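# Stand the cat litter pouch upright with its clip

## Task

Set the cat litter pouch upright near the centre of the table, one wide face turned toward the arms, away from both the pan and the scoop. The clip must be on the pouch and holding it tightly. The pan must not be tipped over at the end. Declare the task finished yourself.

## Robot and tools

Robot: two YAM-style arms, left_arm and right_arm, each with a parallel two-finger gripper. Calibrated bases in the scene frame: left_arm at (-0.020, +0.243, 0) m with quat_wxyz (+1.000, 0, 0, 0); right_arm at (+0.045, -0.336, 0) m with quat_wxyz (+1.000, 0, 0, +0.012).

Scene frame: origin at table-top height, halfway between the nominal bases. +x points out over the table, +z up, and left_arm sits on the +y side (arm names do not match image sides). All positions are in metres; orientations are unit quaternions written w first. Printed hand positions can be slightly wrong, more so at long reach. end_effector_position is the point between the finger pads, roughly 1 cm behind the tips. Fingers point along the gripper's +z axis and close along its y axis.

Row format (used by every moving tool): 16 plain numbers, always both arms: left_arm x, y, z, qw, qx, qy, qz, opening, then the same eight for right_arm. x, y, z, qw..qz form an absolute target pose for that gripper in the scene frame, not an offset. Opening runs from -1 (closed) to +1 (fully open, 0.094 m) and is an absolute command. To keep an arm still, resend its last reported pose and its desired opening each time; to keep an orientation, repeat the same quaternion rather than copying a drifted reading. A 0 in the opening slot is a real command, so resend the current value to leave a gripper alone.

execute_actions(actions, cameras): actions is a list of actions; each action is a list of up to 15 rows, one per 1/30 s control step; if fewer rows are given, the last row is held to fill 15 steps (0.5 s). An action is rejected for both arms if any target lies more than 0.6 m from that gripper's current position along any of its own axes; if the first action fails this against the last reported state, or any action is malformed, the whole call is rejected. An empty list just reports state and images. cameras selects images: omitted, null or ["all"] gives all, [] gives none; names are cam_high and cam_low (896x504 each).

move(target, speed, blend, opening_speed, blocking, cameras): drives each gripper in a straight line from its Hand target to the pose in target (one row, or up to 15 rows differing only in poses, visited in order; no 0.6 m limit). speed is path top speed in m/s, 0.002 to 0.5, default 0.25 (rotation capped at twice that in rad/s), one value or one per waypoint. blend, in m, rounds corners at intermediate waypoints (default 0). opening_speed (0.2 or more, units of the -1..+1 scale per second) ramps the fingers; otherwise the opening is sent at once. Paths finish together, take at least 0.5 s, and are cut at 10 s. There is no obstacle avoidance; faster moves lag, stray and hit harder, and a target set beyond a contact presses harder. blocking=false returns after about 0.5 s while the move continues; execute_actions is refused until you wait or stop, and a new move replaces the old one. The result adds a move: line: done, off_target, moving, held or fault, plus limits (paced = pose clipped, held = steps withheld). Unnamed arms are done, meaning at rest within 10 mm and 2 degrees. Neither done nor off_target tells you about contact.

wait(seconds 0 to 10, cameras): lets time pass with last commands held; a running move continues and may end the wait early. stop(): brakes a running move (needs room; fingers keep going unless opening_speed was set). zoom_image(camera cam_high or cam_low, region [x0, y0, x1, y1] in pixels, top-left origin, at most 504x504): closer look at that camera's latest image. read_manual(section "licences"): licence texts only. finished_scene(scene, chance_done 1 to 99 percent): ends the current scene irreversibly and reports success; the goal must hold with the robot not helping.

Controller behaviour: each step the command is clipped to within 100 mm and 20 degrees of the measured pose, then solved by damped IK, favouring position. The Hand target line shows where each arm is actually being sent, which may fall short; command the remainder next time. Friction and gravity can leave a gripper about 1 cm off target in free air. A "pose unreachable" line means the clearance check blocked that arm; it does not guard gripper-to-gripper contact. Near the first joint's axis a small wrist motion can swing the whole arm.

Gripping: grip_measured is on the opening scale; empty it may read up to 1.6 mm wide. Fingers go to the commanded reading except near the ends. Slightly under the touch reading the grip is light; about 0.11 below it (more for soft, small or round items) it squeezes at full force, roughly 50 to 62 N per pad. Soft things get crushed deeper. To release, command well above grip_measured.

Joint torques follow the Joint positions order, include gravity, are noisy and offset; joints 1 to 3 wrap at ±28 N m.

Motor heat: holding loads, stretched poses or pushing at unreachable targets heat motors. MOTOR HOT appears at 75 °C; at 90 °C the arm folds and idles for the rest of the scene; at 100 °C it goes limp.

Avoid: dropping items or releasing moving ones, slamming, hard impacts or heavy presses, arm-on-arm collisions (can end the scene), anything leaving the table, knocking over the pan, and occasional outside nudges to loose items.

Each tool is called as name(argument=value, ...) on one line, values as JSON.

## Session

execute_actions(actions=[])

Scene clock: 0.00 s.
left_arm: end_effector_position=(+0.1670, +0.4592, +0.1695) grip_measured=+1.000 end_effector_quat_wxyz=(-0.234, +0.685, -0.486, -0.490) | right_arm: end_effector_position=(+0.1396, -0.1550, +0.1164) grip_measured=+1.000 end_effector_quat_wxyz=(+0.373, -0.231, +0.889, +0.133)
Joint positions: left_arm=[0.27 1.752 1.216 -1.516 -1.089 -1.931 0.094] | right_arm=[1.654 0.743 0.521 -0.887 0.697 1 0.094]
Joint velocities: left_arm=[-0.007 -0.017 0.012 0.022 -0.037 -0.066 0] | right_arm=[0.007 -0.022 -0.007 0.022 0.007 0.007 0]
Joint torques (N m): no reading
Motor temperatures (°C): left_arm=[30 33 35 31 29 30 28] | right_arm=[27 36 33 30 26 27 28]
Heat: left arm: 35 °C; right arm: 36 °C.
Hand target: left_arm +0.1682, +0.4608, +0.1738; -0.242, +0.684, -0.483, -0.490 | right_arm +0.1417, -0.1559, +0.1200; +0.380, -0.228, +0.887, +0.132
Tool commands: left_gripper/opening=+1.0 right_gripper/opening=+1.0

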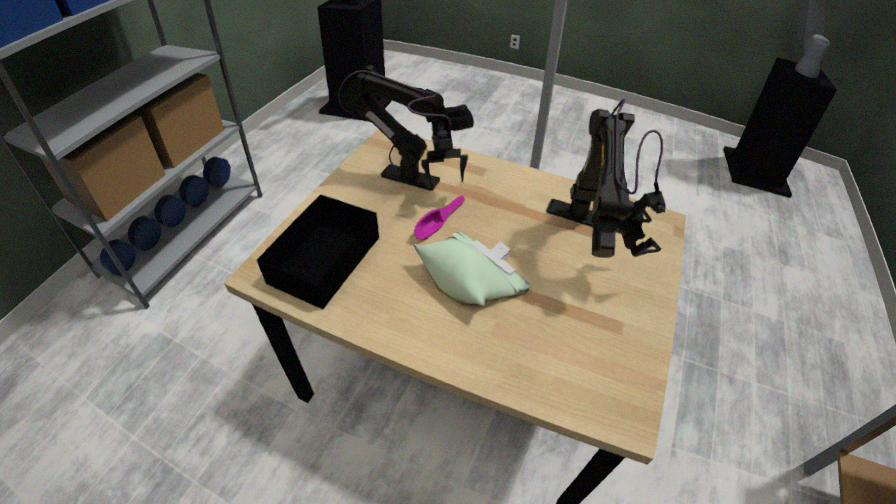

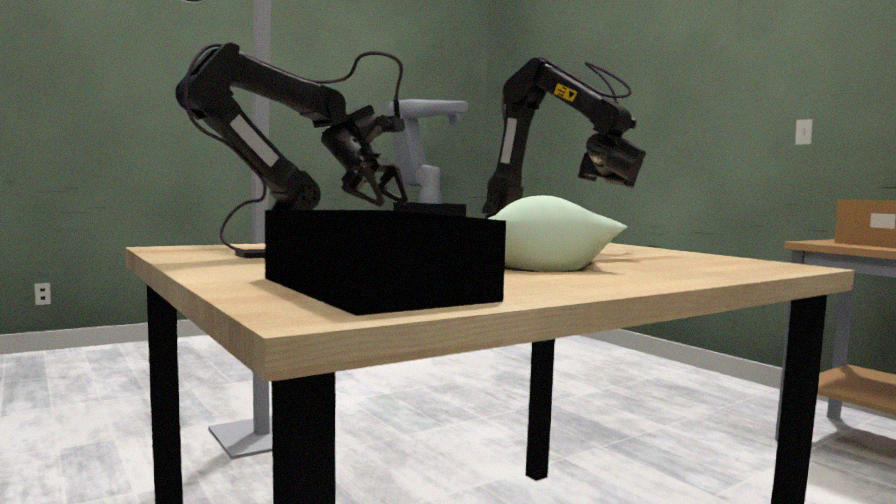

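zoom_image(camera="cam_high", region=[380, 180, 560, 320])

zoom_image(camera="cam_high", region=[220, 60, 700, 480])

zoom_image(camera="cam_low", region=[180, 30, 660, 330])

Scaled by 2.800.

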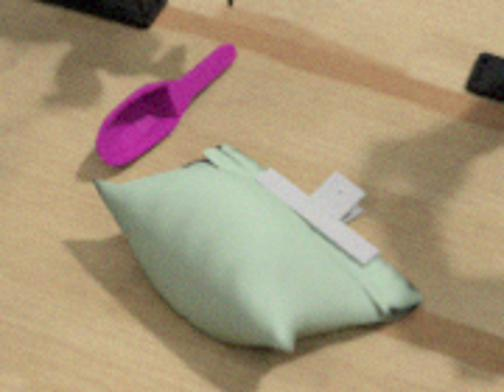

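Scaled by 1.050.

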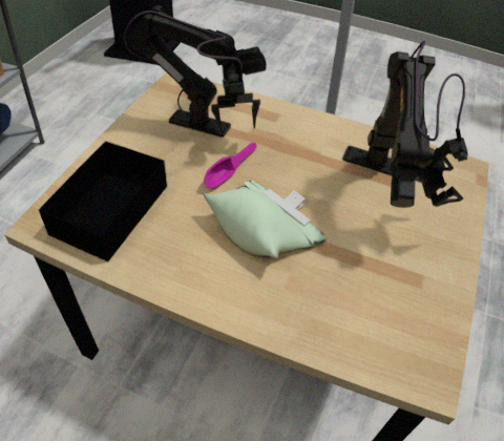

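Scaled by 1.050.

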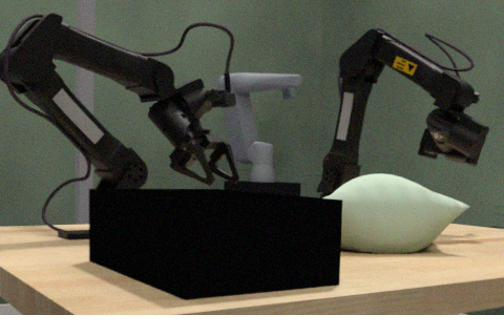

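zoom_image(camera="cam_high", region=[450, 230, 540, 300])

zoom_image(camera="cam_low", region=[480, 180, 650, 280])

zoom_image(camera="cam_high", region=[400, 180, 500, 260])

Scaled by 5.600.

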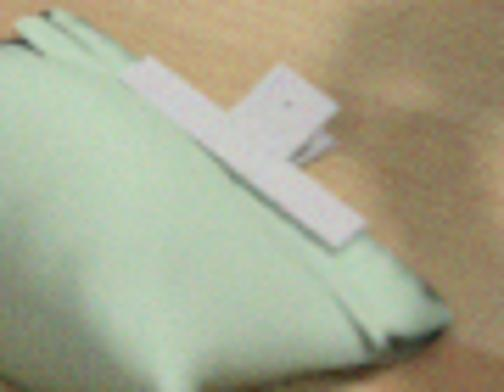

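Scaled by 2.965.

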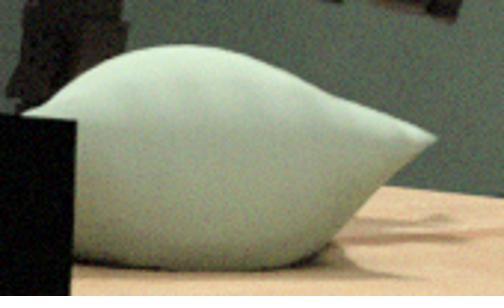

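Scaled by 5.040.

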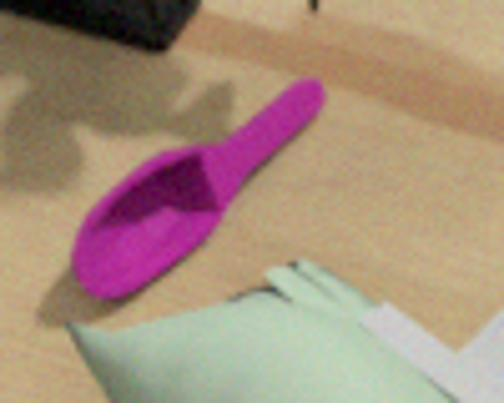

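zoom_image(camera="cam_high", region=[330, 60, 490, 200])

zoom_image(camera="cam_high", region=[530, 90, 700, 270])

zoom_image(camera="cam_low", region=[170, 30, 420, 270])

zoom_image(camera="cam_low", region=[470, 40, 680, 270])

Scaled by 3.150.

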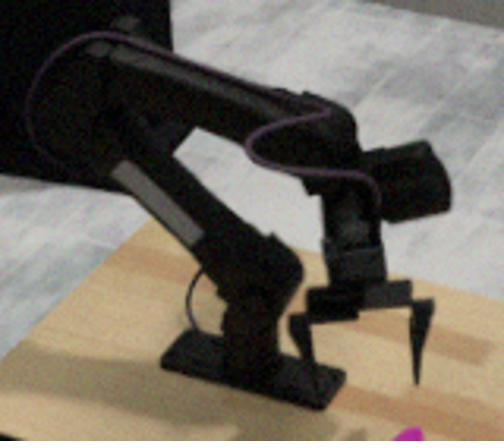

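Scaled by 2.800.

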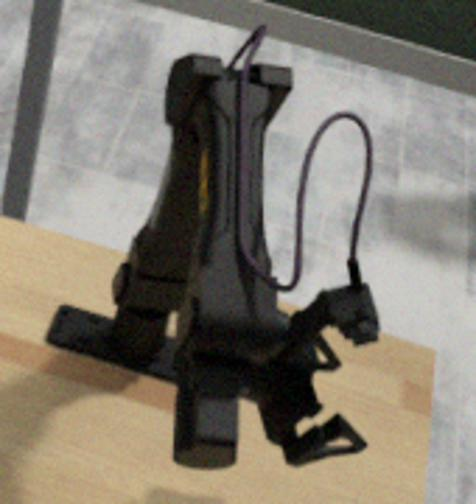

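Scaled by 2.016.

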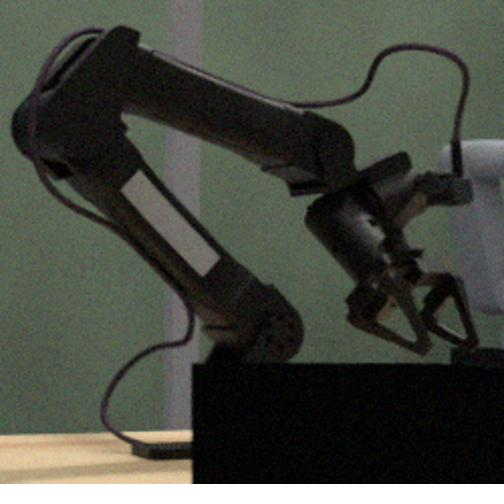

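Scaled by 2.191.

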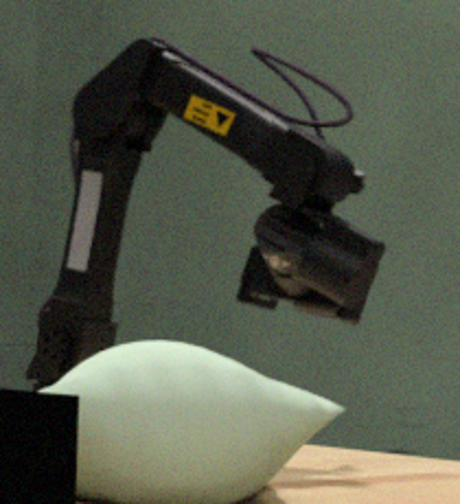

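zoom_image(camera="cam_high", region=[210, 250, 290, 320])

zoom_image(camera="cam_high", region=[610, 410, 690, 480])

zoom_image(camera="cam_high", region=[640, 180, 720, 250])

zoom_image(camera="cam_high", region=[340, 110, 420, 180])

Scaled by 6.300.

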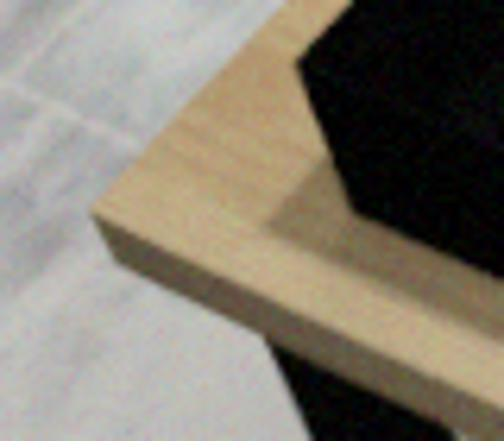

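Scaled by 6.300.

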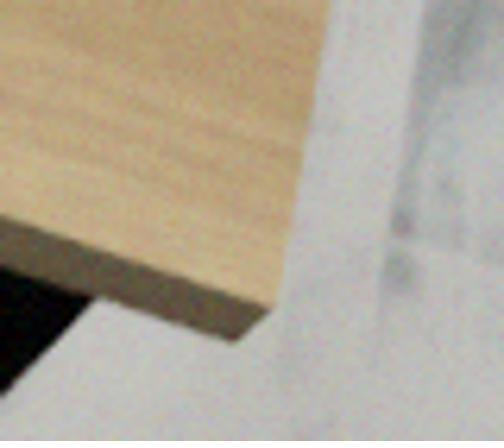

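Scaled by 6.300.

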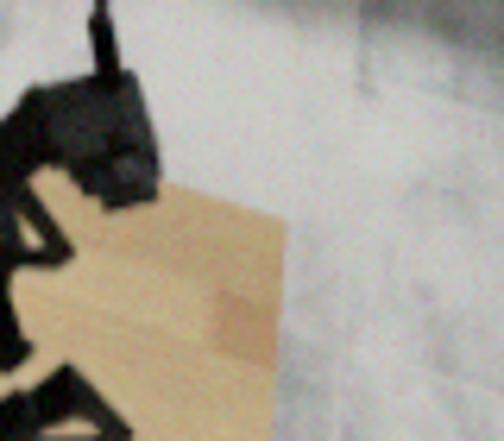

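Scaled by 6.300.

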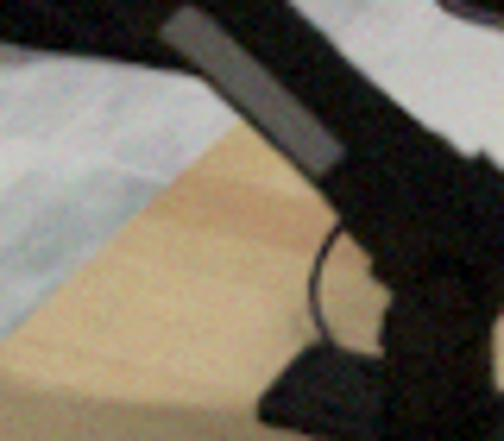

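zoom_image(camera="cam_high", region=[290, 290, 390, 370])

zoom_image(camera="cam_high", region=[390, 340, 490, 420])

zoom_image(camera="cam_high", region=[490, 370, 590, 450])

zoom_image(camera="cam_high", region=[620, 240, 720, 320])

zoom_image(camera="cam_high", region=[620, 320, 720, 400])

zoom_image(camera="cam_high", region=[440, 130, 540, 210])

zoom_image(camera="cam_high", region=[230, 190, 330, 270])

Scaled by 5.040.

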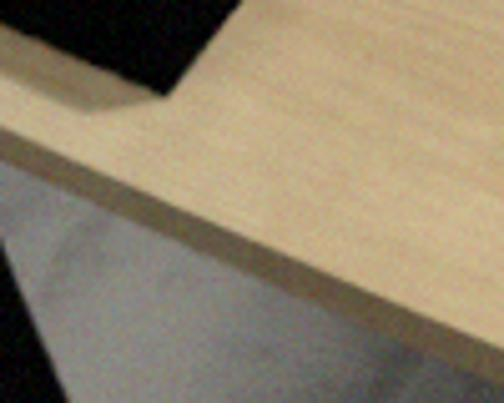

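Scaled by 5.040.

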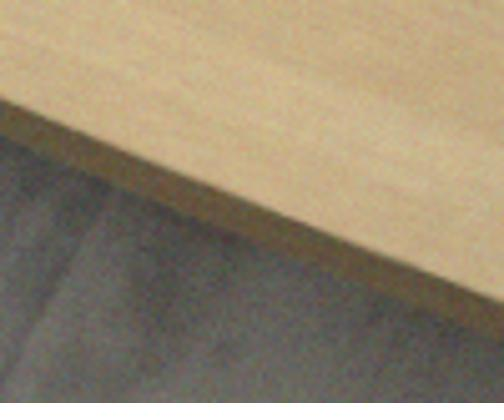

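Scaled by 5.040.

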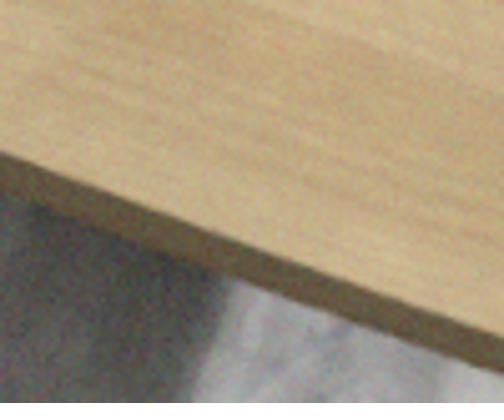

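Scaled by 5.040.

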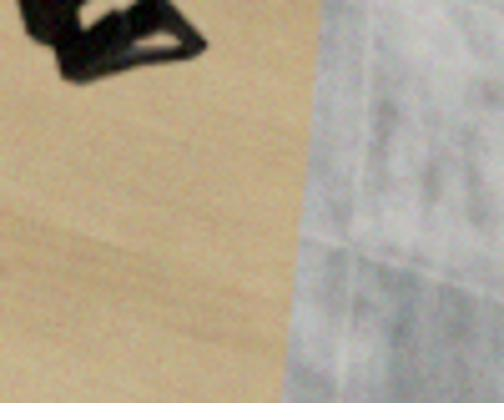

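Scaled by 5.040.

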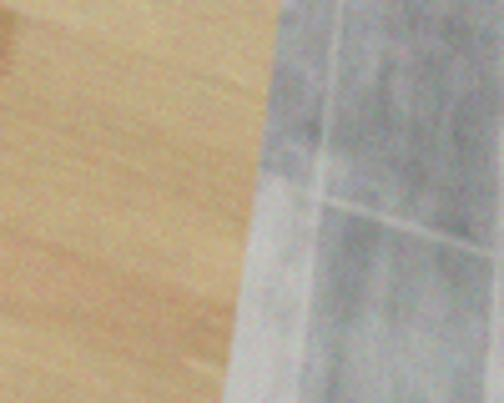

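Scaled by 5.040.

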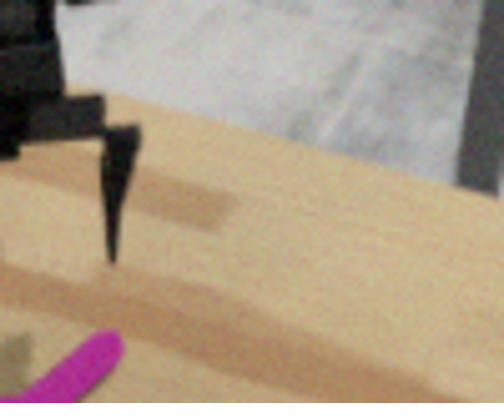

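Scaled by 5.040.

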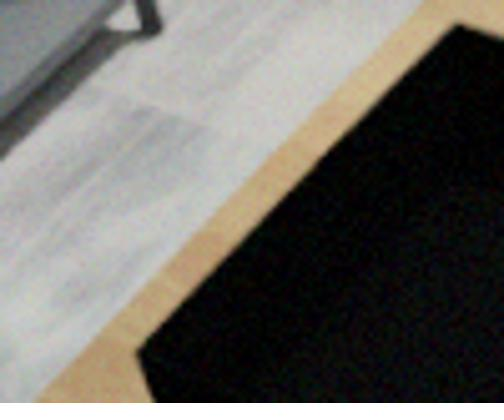

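zoom_image(camera="cam_low", region=[220, 310, 300, 390])

zoom_image(camera="cam_low", region=[800, 240, 880, 310])

zoom_image(camera="cam_low", region=[110, 220, 280, 330])

zoom_image(camera="cam_low", region=[560, 200, 760, 310])

zoom_image(camera="cam_low", region=[340, 240, 560, 370])

Scaled by 6.300.

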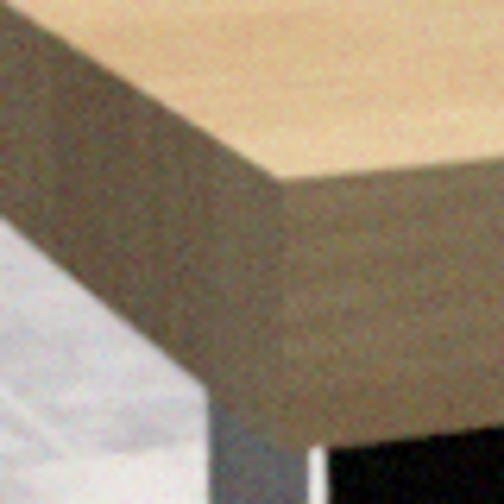

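Scaled by 6.300.

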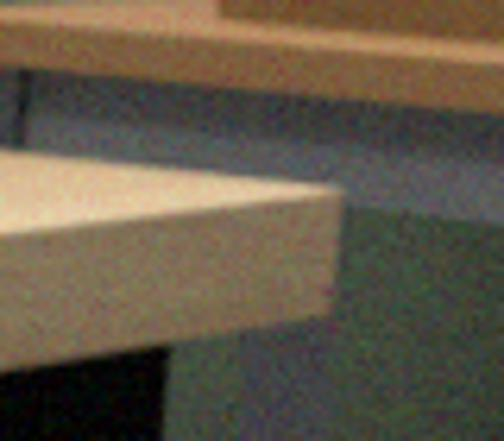

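Scaled by 2.965.

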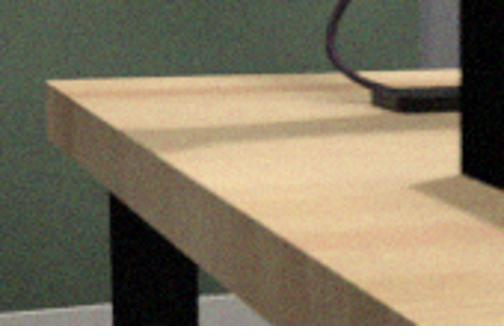

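Scaled by 2.520.

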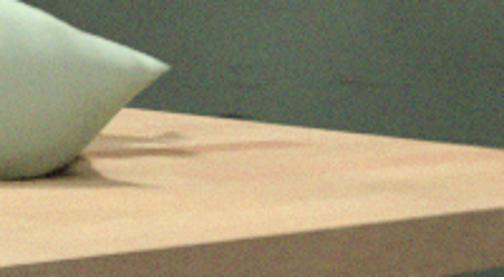

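Scaled by 2.291.

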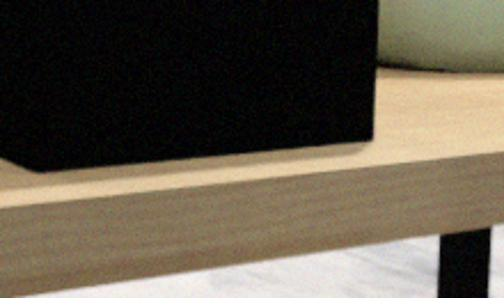

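zoom_image(camera="cam_high", region=[490, 250, 550, 310])

zoom_image(camera="cam_high", region=[440, 220, 500, 280])

zoom_image(camera="cam_high", region=[485, 225, 535, 265])

Scaled by 8.400.

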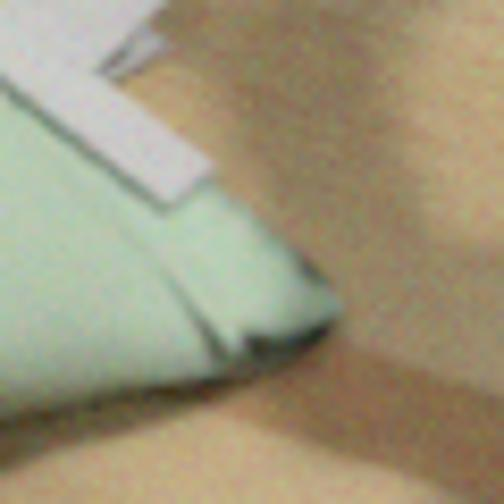

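Scaled by 8.400.

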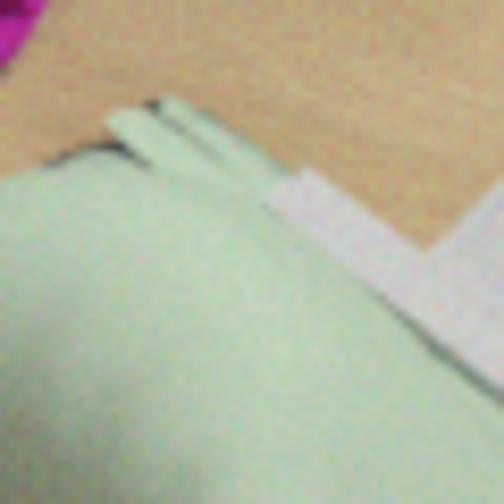

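Scaled by 10.080.

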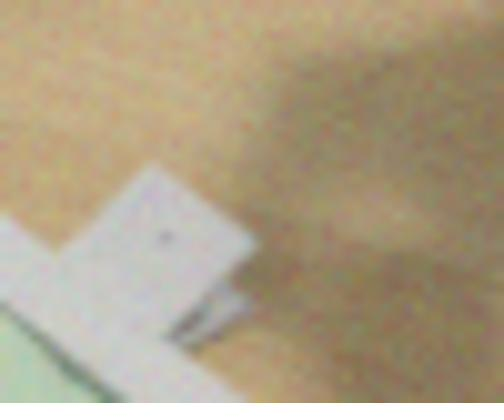

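move(target=[[0.23, 0.20, 0.18, 0.3794, 0.1206, 0.9160, -0.0499, 0.0, 0.1417, -0.1559, 0.1200, 0.380, -0.228, 0.887, 0.132, 1.0], [0.275, 0.136, 0.13, 0.4295, 0.7148, 0.4731, 0.2843, 0.0, 0.1417, -0.1559, 0.1200, 0.380, -0.228, 0.887, 0.132, 1.0]], speed=0.4, blend=[0.03, 0.0], opening_speed=1.0)

Scene clock: 24.50 s.
left_arm: end_effector_position=(+0.2741, +0.1348, +0.1331) grip_measured=+0.001 end_effector_quat_wxyz=(+0.427, +0.721, +0.469, +0.278) | right_arm: end_effector_position=(+0.1396, -0.1550, +0.1164) grip_measured=+1.000 end_effector_quat_wxyz=(+0.373, -0.231, +0.889, +0.133)
Joint positions: left_arm=[-0.292 0.89 0.365 0.02 0.111 1.631 0.047] | right_arm=[1.654 0.743 0.521 -0.887 0.697 1 0.094]
Joint velocities: left_arm=[-0.022 -0.007 -0.012 -0.022 0.037 -0.022 0.001] | right_arm=[0.022 0.007 0.012 -0.007 0.037 -0.022 0]
Joint torques (N m): left_arm=[0.44 -0.73 6.48 2.07 0.2 -0.11] | right_arm=[-0.09 -0.24 6.94 0.86 0.47 -0.03]
Motor temperatures (°C): left_arm=[30 34 37 32 29 30 28] | right_arm=[27 35 36 31 26 27 28]
Heat: left arm: 37 °C; right arm: 36 °C.
Hand target: left_arm +0.2720, +0.1351, +0.1271; +0.426, +0.723, +0.471, +0.271 | right_arm +0.1417, -0.1559, +0.1199; +0.380, -0.228, +0.887, +0.132
Off the commanded pose: left_arm 0.003 m, 1 deg | right_arm 0.004 m, 1 deg.
move: done

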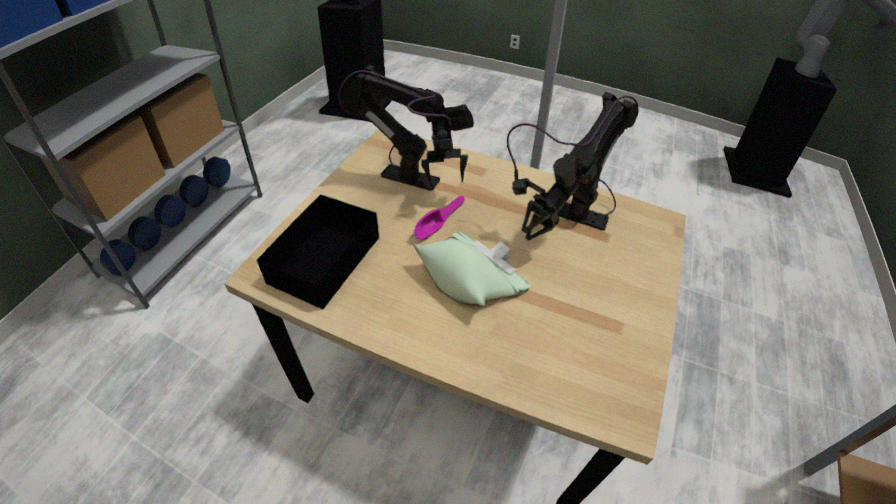

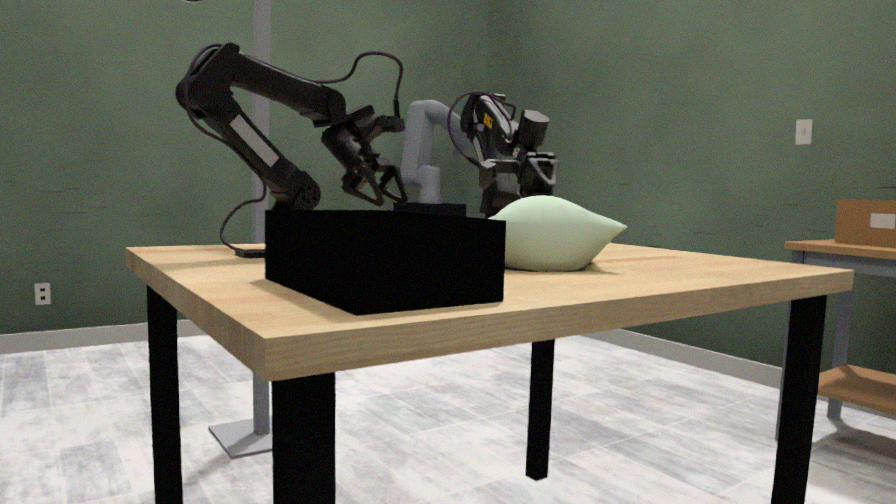

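zoom_image(camera="cam_high", region=[470, 150, 620, 310])

zoom_image(camera="cam_high", region=[480, 190, 560, 270])

zoom_image(camera="cam_low", region=[470, 90, 650, 280])

Scaled by 3.150.

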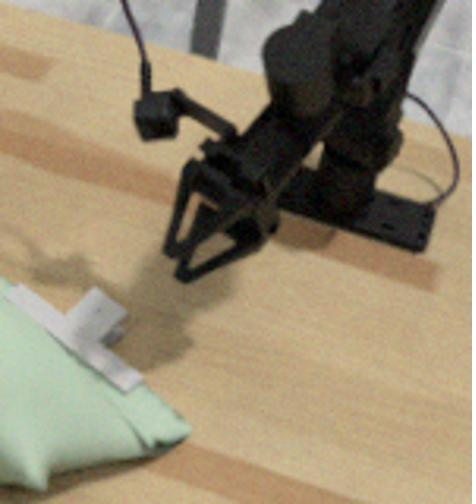

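Scaled by 6.300.

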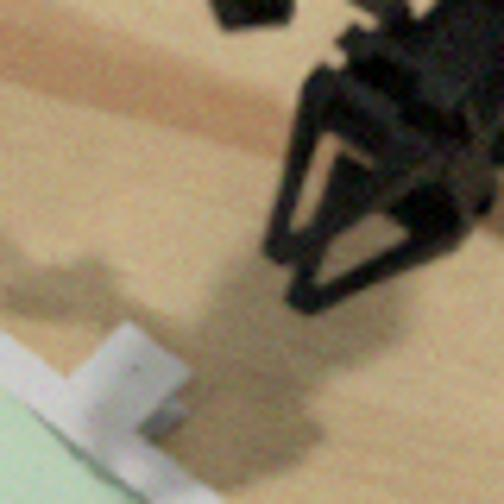

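Scaled by 2.653.

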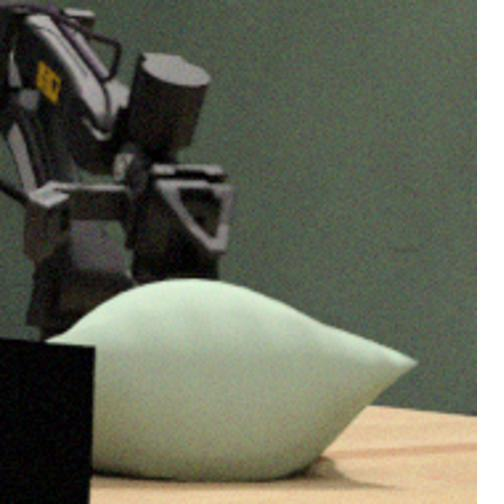

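move(target=[0.283, 0.132, 0.038, 0.4295, 0.7148, 0.4731, 0.2843, 0.0, 0.1417, -0.1559, 0.1200, 0.380, -0.228, 0.887, 0.132, 1.0], speed=0.12)

zoom_image(camera="cam_high", region=[470, 190, 570, 290])

Scene clock: 26.70 s.
left_arm: end_effector_position=(+0.2860, +0.1325, +0.0432) grip_measured=+0.001 end_effector_quat_wxyz=(+0.432, +0.714, +0.467, +0.291) | right_arm: end_effector_position=(+0.1396, -0.1550, +0.1164) grip_measured=+1.000 end_effector_quat_wxyz=(+0.373, -0.231, +0.889, +0.133)
Joint positions: left_arm=[-0.301 1.449 0.118 0.853 0.087 1.629 0.047] | right_arm=[1.654 0.743 0.521 -0.887 0.697 1 0.094]
Joint velocities: left_arm=[0.007 0.022 -0.017 0.066 0.022 -0.007 -0.001] | right_arm=[-0.002 0.007 -0.012 -0.007 -0.037 -0.037 0]
Joint torques (N m): left_arm=[-0.53 -2.41 3.74 2.02 -0.05 -0.12] | right_arm=[-0.02 -0.23 6.94 0.86 0.43 -0.06]
Motor temperatures (°C): left_arm=[30 34 37 32 29 30 28] | right_arm=[27 35 37 31 26 27 28]
Heat: left arm: 37 °C; right arm: 37 °C.
Hand target: left_arm +0.2819, +0.1324, +0.0380; +0.429, +0.715, +0.473, +0.284 | right_arm +0.1417, -0.1559, +0.1199; +0.380, -0.228, +0.887, +0.132
Off the commanded pose: left_arm 0.006 m, 1 deg | right_arm 0.004 m, 1 deg.
move: done

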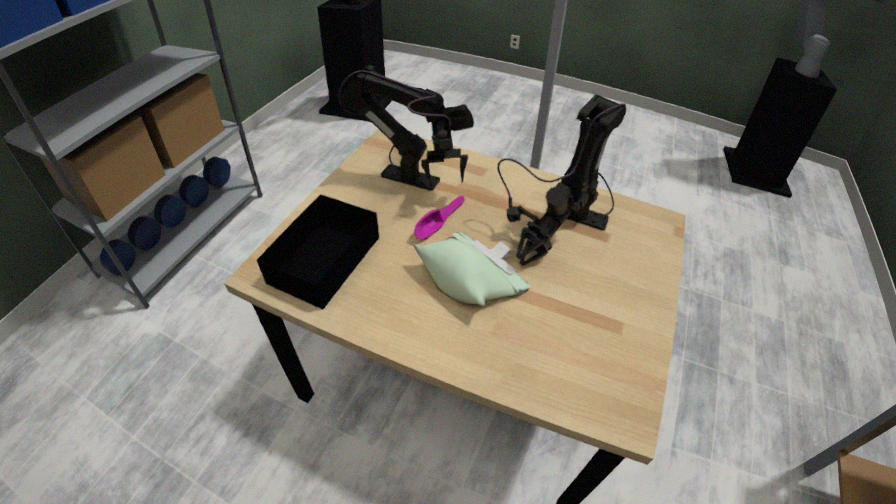

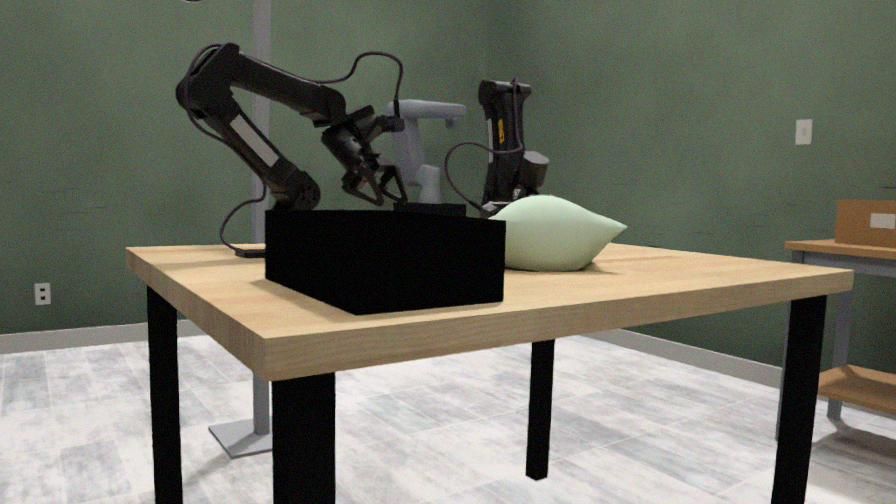

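Scaled by 5.040.

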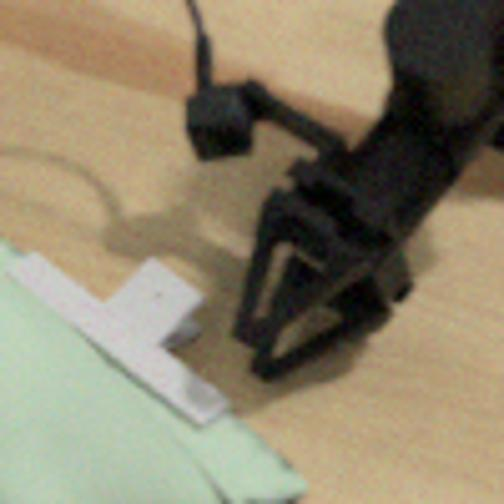

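move(target=[0.284, 0.132, 0.027, 0.4295, 0.7148, 0.4731, 0.2843, 0.0, 0.1417, -0.1559, 0.1200, 0.380, -0.228, 0.887, 0.132, 1.0], speed=0.05, cameras=["cam_high"])

zoom_image(camera="cam_high", region=[480, 220, 560, 290])

Scene clock: 28.33 s.
left_arm: end_effector_position=(+0.2879, +0.1319, +0.0322) grip_measured=+0.001 end_effector_quat_wxyz=(+0.432, +0.714, +0.467, +0.291) | right_arm: end_effector_position=(+0.1396, -0.1550, +0.1164) grip_measured=+1.000 end_effector_quat_wxyz=(+0.373, -0.231, +0.889, +0.133)
Joint positions: left_arm=[-0.301 1.568 0.11 0.982 0.087 1.629 0.047] | right_arm=[1.654 0.743 0.521 -0.887 0.697 1 0.094]
Joint velocities: left_arm=[-0.012 0.002 -0.007 -0.022 0.022 -0.037 -0.001] | right_arm=[-0.012 0.017 0.012 0.007 0.037 0.037 0]
Joint torques (N m): left_arm=[-0.31 -2.69 3.28 2.03 -0.01 -0.14] | right_arm=[-0.12 -0.12 6.97 0.81 0.5 -0.04]
Motor temperatures (°C): left_arm=[30 34 37 32 29 30 28] | right_arm=[27 35 37 31 26 27 28]
Heat: left arm: 37 °C; right arm: 37 °C.
Hand target: left_arm +0.2838, +0.1321, +0.0272; +0.429, +0.715, +0.473, +0.284 | right_arm +0.1417, -0.1559, +0.1199; +0.380, -0.228, +0.887, +0.132
Off the commanded pose: left_arm 0.007 m, 1 deg | right_arm 0.004 m, 1 deg.
move: done
Images, in order (width x height): cam_high 896x504.

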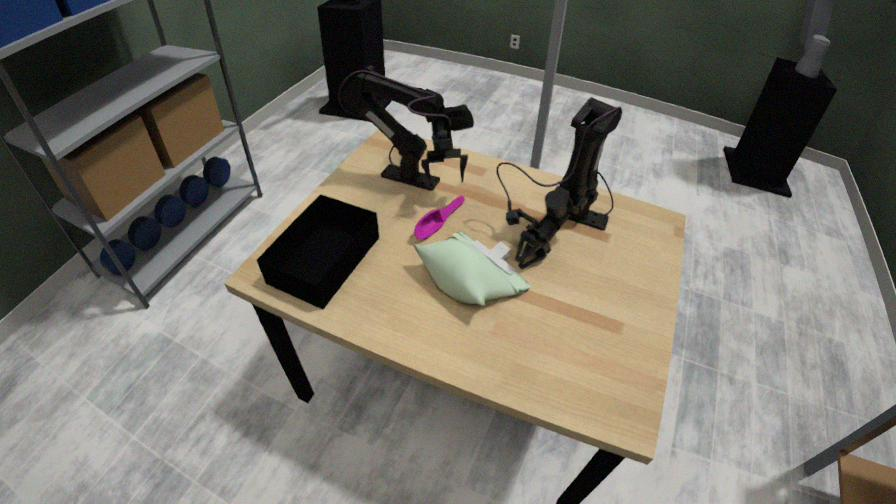

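Scaled by 6.300.

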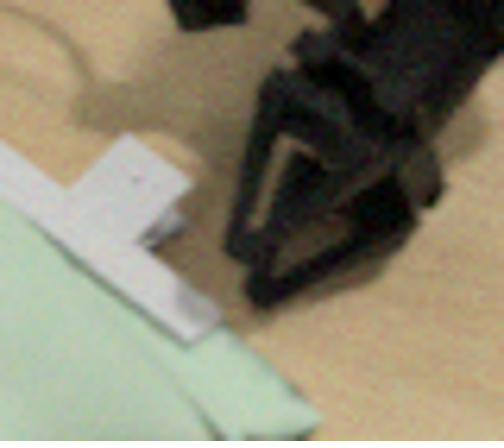

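move(target=[0.329, 0.108, 0.025, 0.4295, 0.7148, 0.4731, 0.2843, 0.0, 0.1417, -0.1559, 0.1200, 0.380, -0.228, 0.887, 0.132, 1.0], speed=0.04)

zoom_image(camera="cam_high", region=[440, 220, 560, 320])

zoom_image(camera="cam_low", region=[480, 170, 650, 290])

Scene clock: 30.27 s.
left_arm: end_effector_position=(+0.3251, +0.1124, +0.0269) grip_measured=+0.001 end_effector_quat_wxyz=(+0.429, +0.714, +0.469, +0.292) | right_arm: end_effector_position=(+0.1396, -0.1550, +0.1164) grip_measured=+1.000 end_effector_quat_wxyz=(+0.373, -0.231, +0.889, +0.133)
Joint positions: left_arm=[-0.342 1.736 0.268 0.99 0.044 1.611 0.047] | right_arm=[1.654 0.743 0.521 -0.887 0.697 1 0.094]
Joint velocities: left_arm=[-0.002 -0.017 -0.022 -0.007 0.007 0.022 0.001] | right_arm=[-0.007 -0.002 0.002 -0.022 -0.037 -0.007 0]
Joint torques (N m): left_arm=[-0.55 -3.7 5.89 1.8 -0.01 -0.15] | right_arm=[-0.13 -0.08 6.98 0.87 0.52 0]
Motor temperatures (°C): left_arm=[30 34 37 33 29 30 28] | right_arm=[27 35 37 31 27 27 28]
Heat: left arm: 37 °C; right arm: 37 °C.
Hand target: left_arm +0.3285, +0.1080, +0.0247; +0.429, +0.715, +0.473, +0.285 | right_arm +0.1417, -0.1559, +0.1199; +0.380, -0.228, +0.887, +0.132
Off the commanded pose: left_arm 0.006 m, 1 deg | right_arm 0.004 m, 1 deg.
move: done

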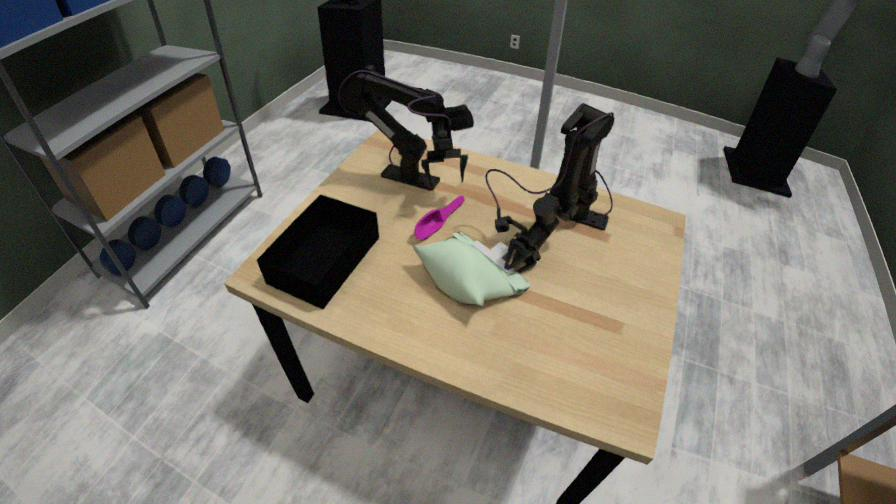

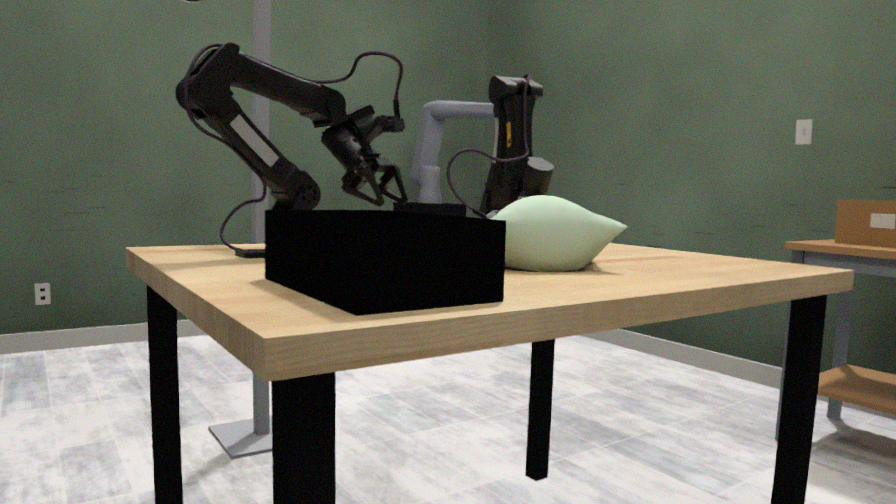

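Scaled by 4.200.

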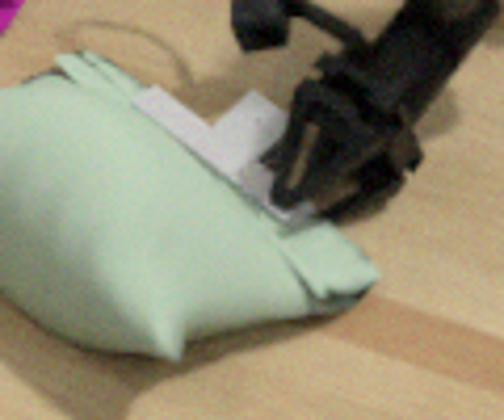

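Scaled by 2.965.

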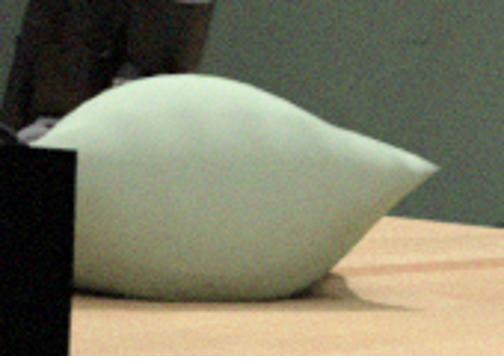

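zoom_image(camera="cam_high", region=[485, 235, 545, 295])

Scaled by 8.400.

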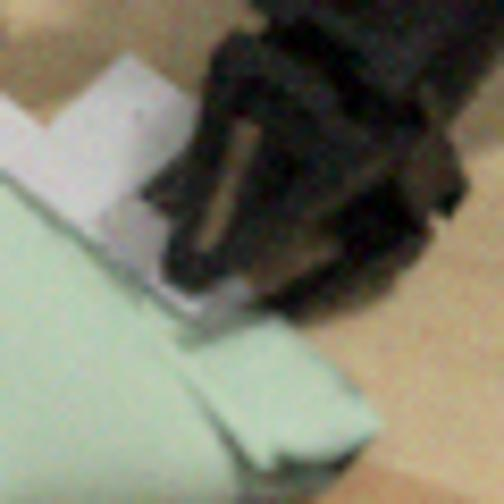

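move(target=[0.332, 0.107, 0.027, 0.4295, 0.7148, 0.4731, 0.2843, -0.45, 0.1417, -0.1559, 0.1200, 0.380, -0.228, 0.887, 0.132, 1.0], speed=0.04, opening_speed=0.4)

zoom_image(camera="cam_high", region=[485, 235, 545, 295])

zoom_image(camera="cam_low", region=[480, 170, 650, 290])

Scene clock: 32.33 s.
left_arm: end_effector_position=(+0.3223, +0.1138, +0.0180) grip_measured=-0.448 end_effector_quat_wxyz=(+0.413, +0.723, +0.476, +0.282) | right_arm: end_effector_position=(+0.1396, -0.1550, +0.1164) grip_measured=+1.000 end_effector_quat_wxyz=(+0.373, -0.231, +0.889, +0.133)
Joint positions: left_arm=[-0.343 1.736 0.277 0.936 0.041 1.61 0.026] | right_arm=[1.654 0.743 0.521 -0.887 0.697 1 0.094]
Joint velocities: left_arm=[0.007 -0.002 -0.012 0.022 -0.007 0.051 -0.001] | right_arm=[0.002 -0.002 -0.017 -0.007 -0.037 -0.022 0]
Joint torques (N m): left_arm=[-0.46 -4.46 6.58 2.01 0.07 -0.14] | right_arm=[-0.1 -0.14 6.58 0.89 0.54 -0.01]
Motor temperatures (°C): left_arm=[30 34 37 33 29 30 28] | right_arm=[27 35 37 31 27 27 28]
Heat: left arm: 37 °C; right arm: 37 °C.
Hand target: left_arm +0.3313, +0.1071, +0.0271; +0.429, +0.715, +0.473, +0.284 | right_arm +0.1417, -0.1559, +0.1199; +0.380, -0.228, +0.887, +0.132
Off the commanded pose: left_arm 0.015 m, 2 deg | right_arm 0.004 m, 1 deg.
move: off_target (left_arm)

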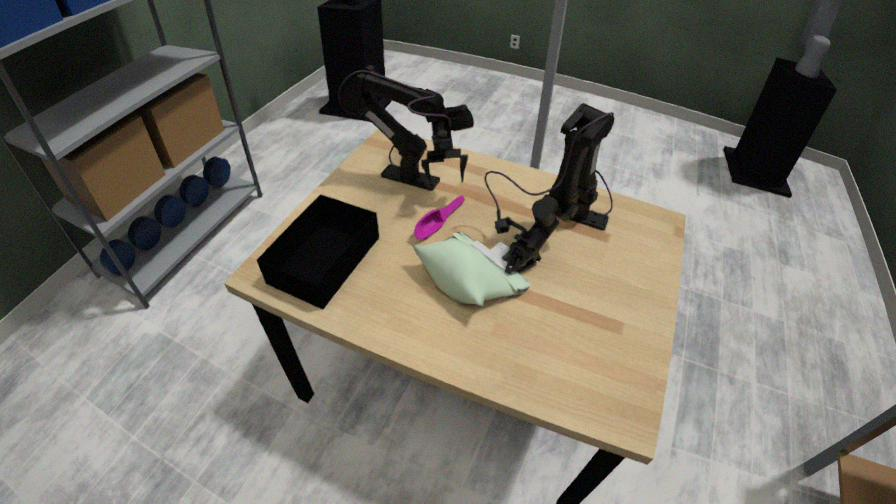

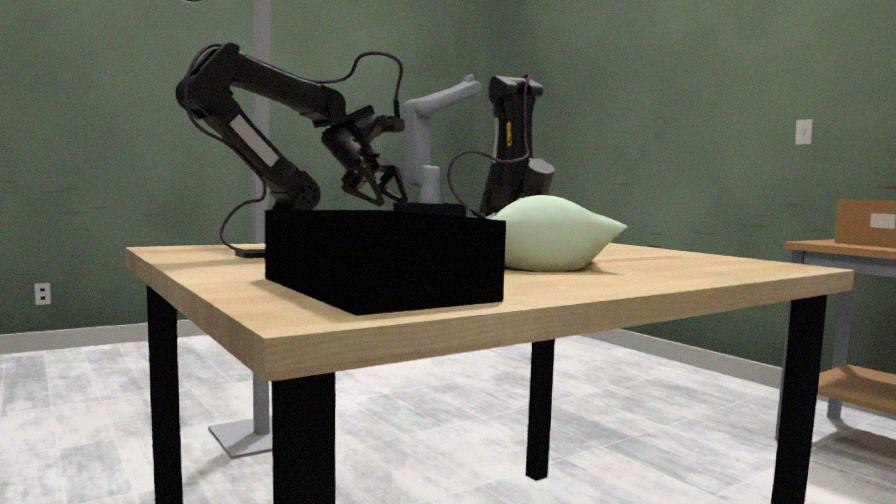

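Scaled by 8.400.

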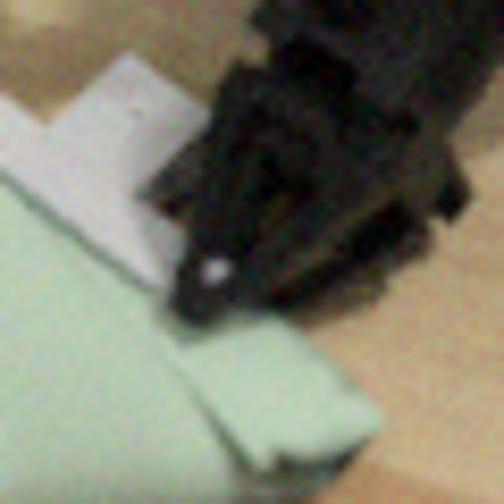

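Scaled by 2.965.

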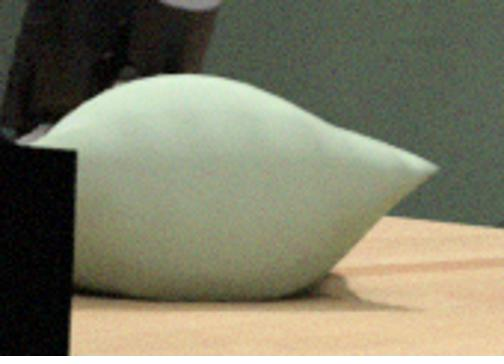

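move(target=[0.332, 0.107, 0.027, 0.4295, 0.7148, 0.4731, 0.2843, -0.75, 0.1417, -0.1559, 0.1200, 0.380, -0.228, 0.887, 0.132, 1.0], speed=0.04, opening_speed=0.4)

zoom_image(camera="cam_high", region=[485, 235, 545, 295])

zoom_image(camera="cam_low", region=[480, 170, 650, 290])

Scene clock: 33.60 s.
left_arm: end_effector_position=(+0.3212, +0.1145, +0.0157) grip_measured=-0.649 end_effector_quat_wxyz=(+0.410, +0.725, +0.478, +0.279) | right_arm: end_effector_position=(+0.1396, -0.1550, +0.1164) grip_measured=+1.000 end_effector_quat_wxyz=(+0.373, -0.231, +0.889, +0.133)
Joint positions: left_arm=[-0.343 1.736 0.277 0.926 0.04 1.61 0.016] | right_arm=[1.654 0.743 0.521 -0.887 0.697 1 0.094]
Joint velocities: left_arm=[0.007 -0.017 0.012 -0.007 0.007 0.022 -0.001] | right_arm=[-0.007 -0.002 -0.007 -0.066 -0.081 0.066 0]
Joint torques (N m): left_arm=[-0.39 -4.49 6.6 2.17 0.05 -0.13] | right_arm=[-0.01 -0.25 6.9 0.89 0.5 -0.06]
Motor temperatures (°C): left_arm=[30 34 37 33 29 30 28] | right_arm=[27 35 37 31 27 27 28]
Heat: left arm: 37 °C; right arm: 37 °C.
Hand target: left_arm +0.3315, +0.1072, +0.0271; +0.429, +0.715, +0.473, +0.284 | right_arm +0.1417, -0.1559, +0.1199; +0.380, -0.228, +0.887, +0.132
Off the commanded pose: left_arm 0.017 m, 3 deg | right_arm 0.004 m, 1 deg.
move: off_target (left_arm)

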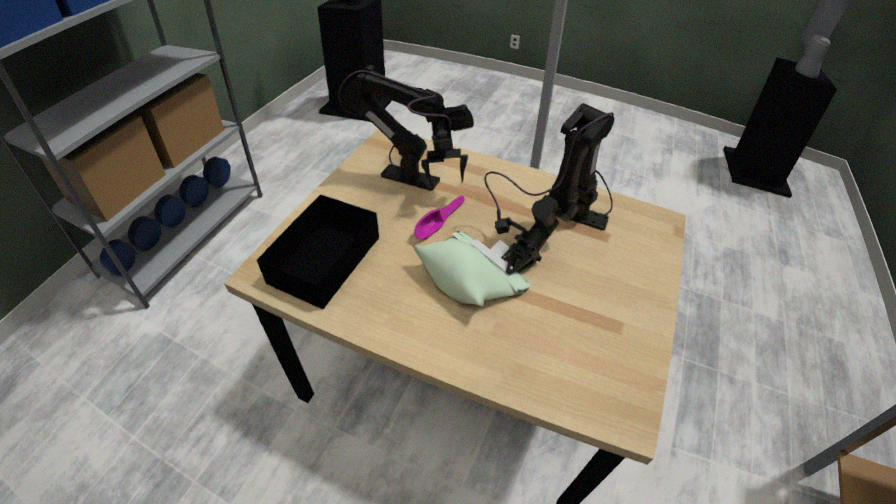

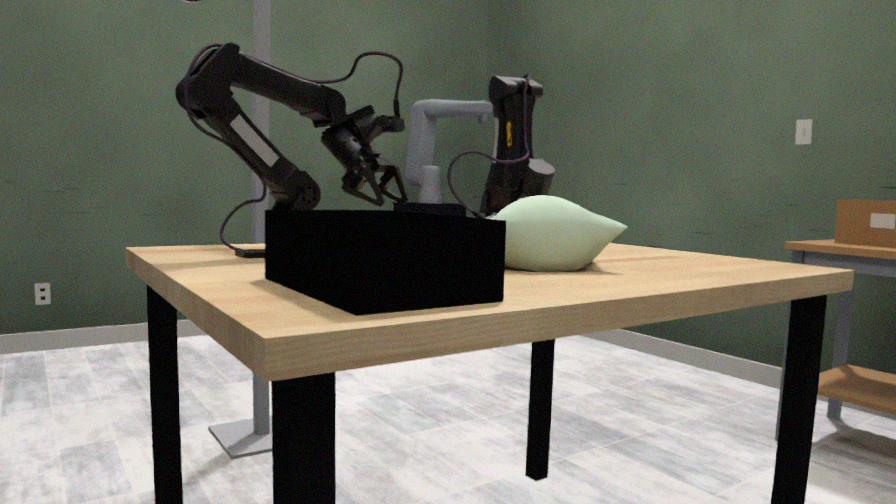

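Scaled by 8.400.

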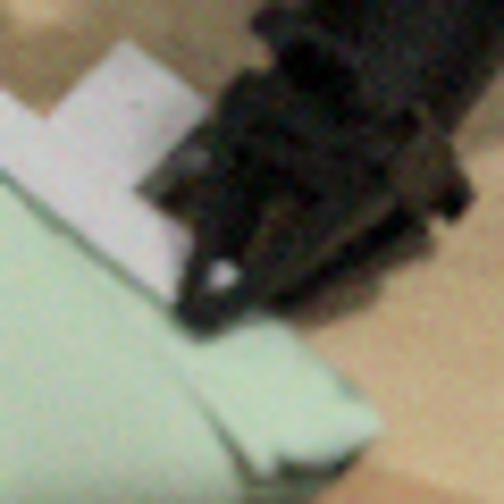

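Scaled by 2.965.

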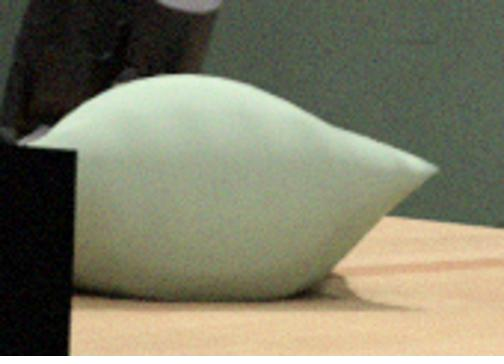

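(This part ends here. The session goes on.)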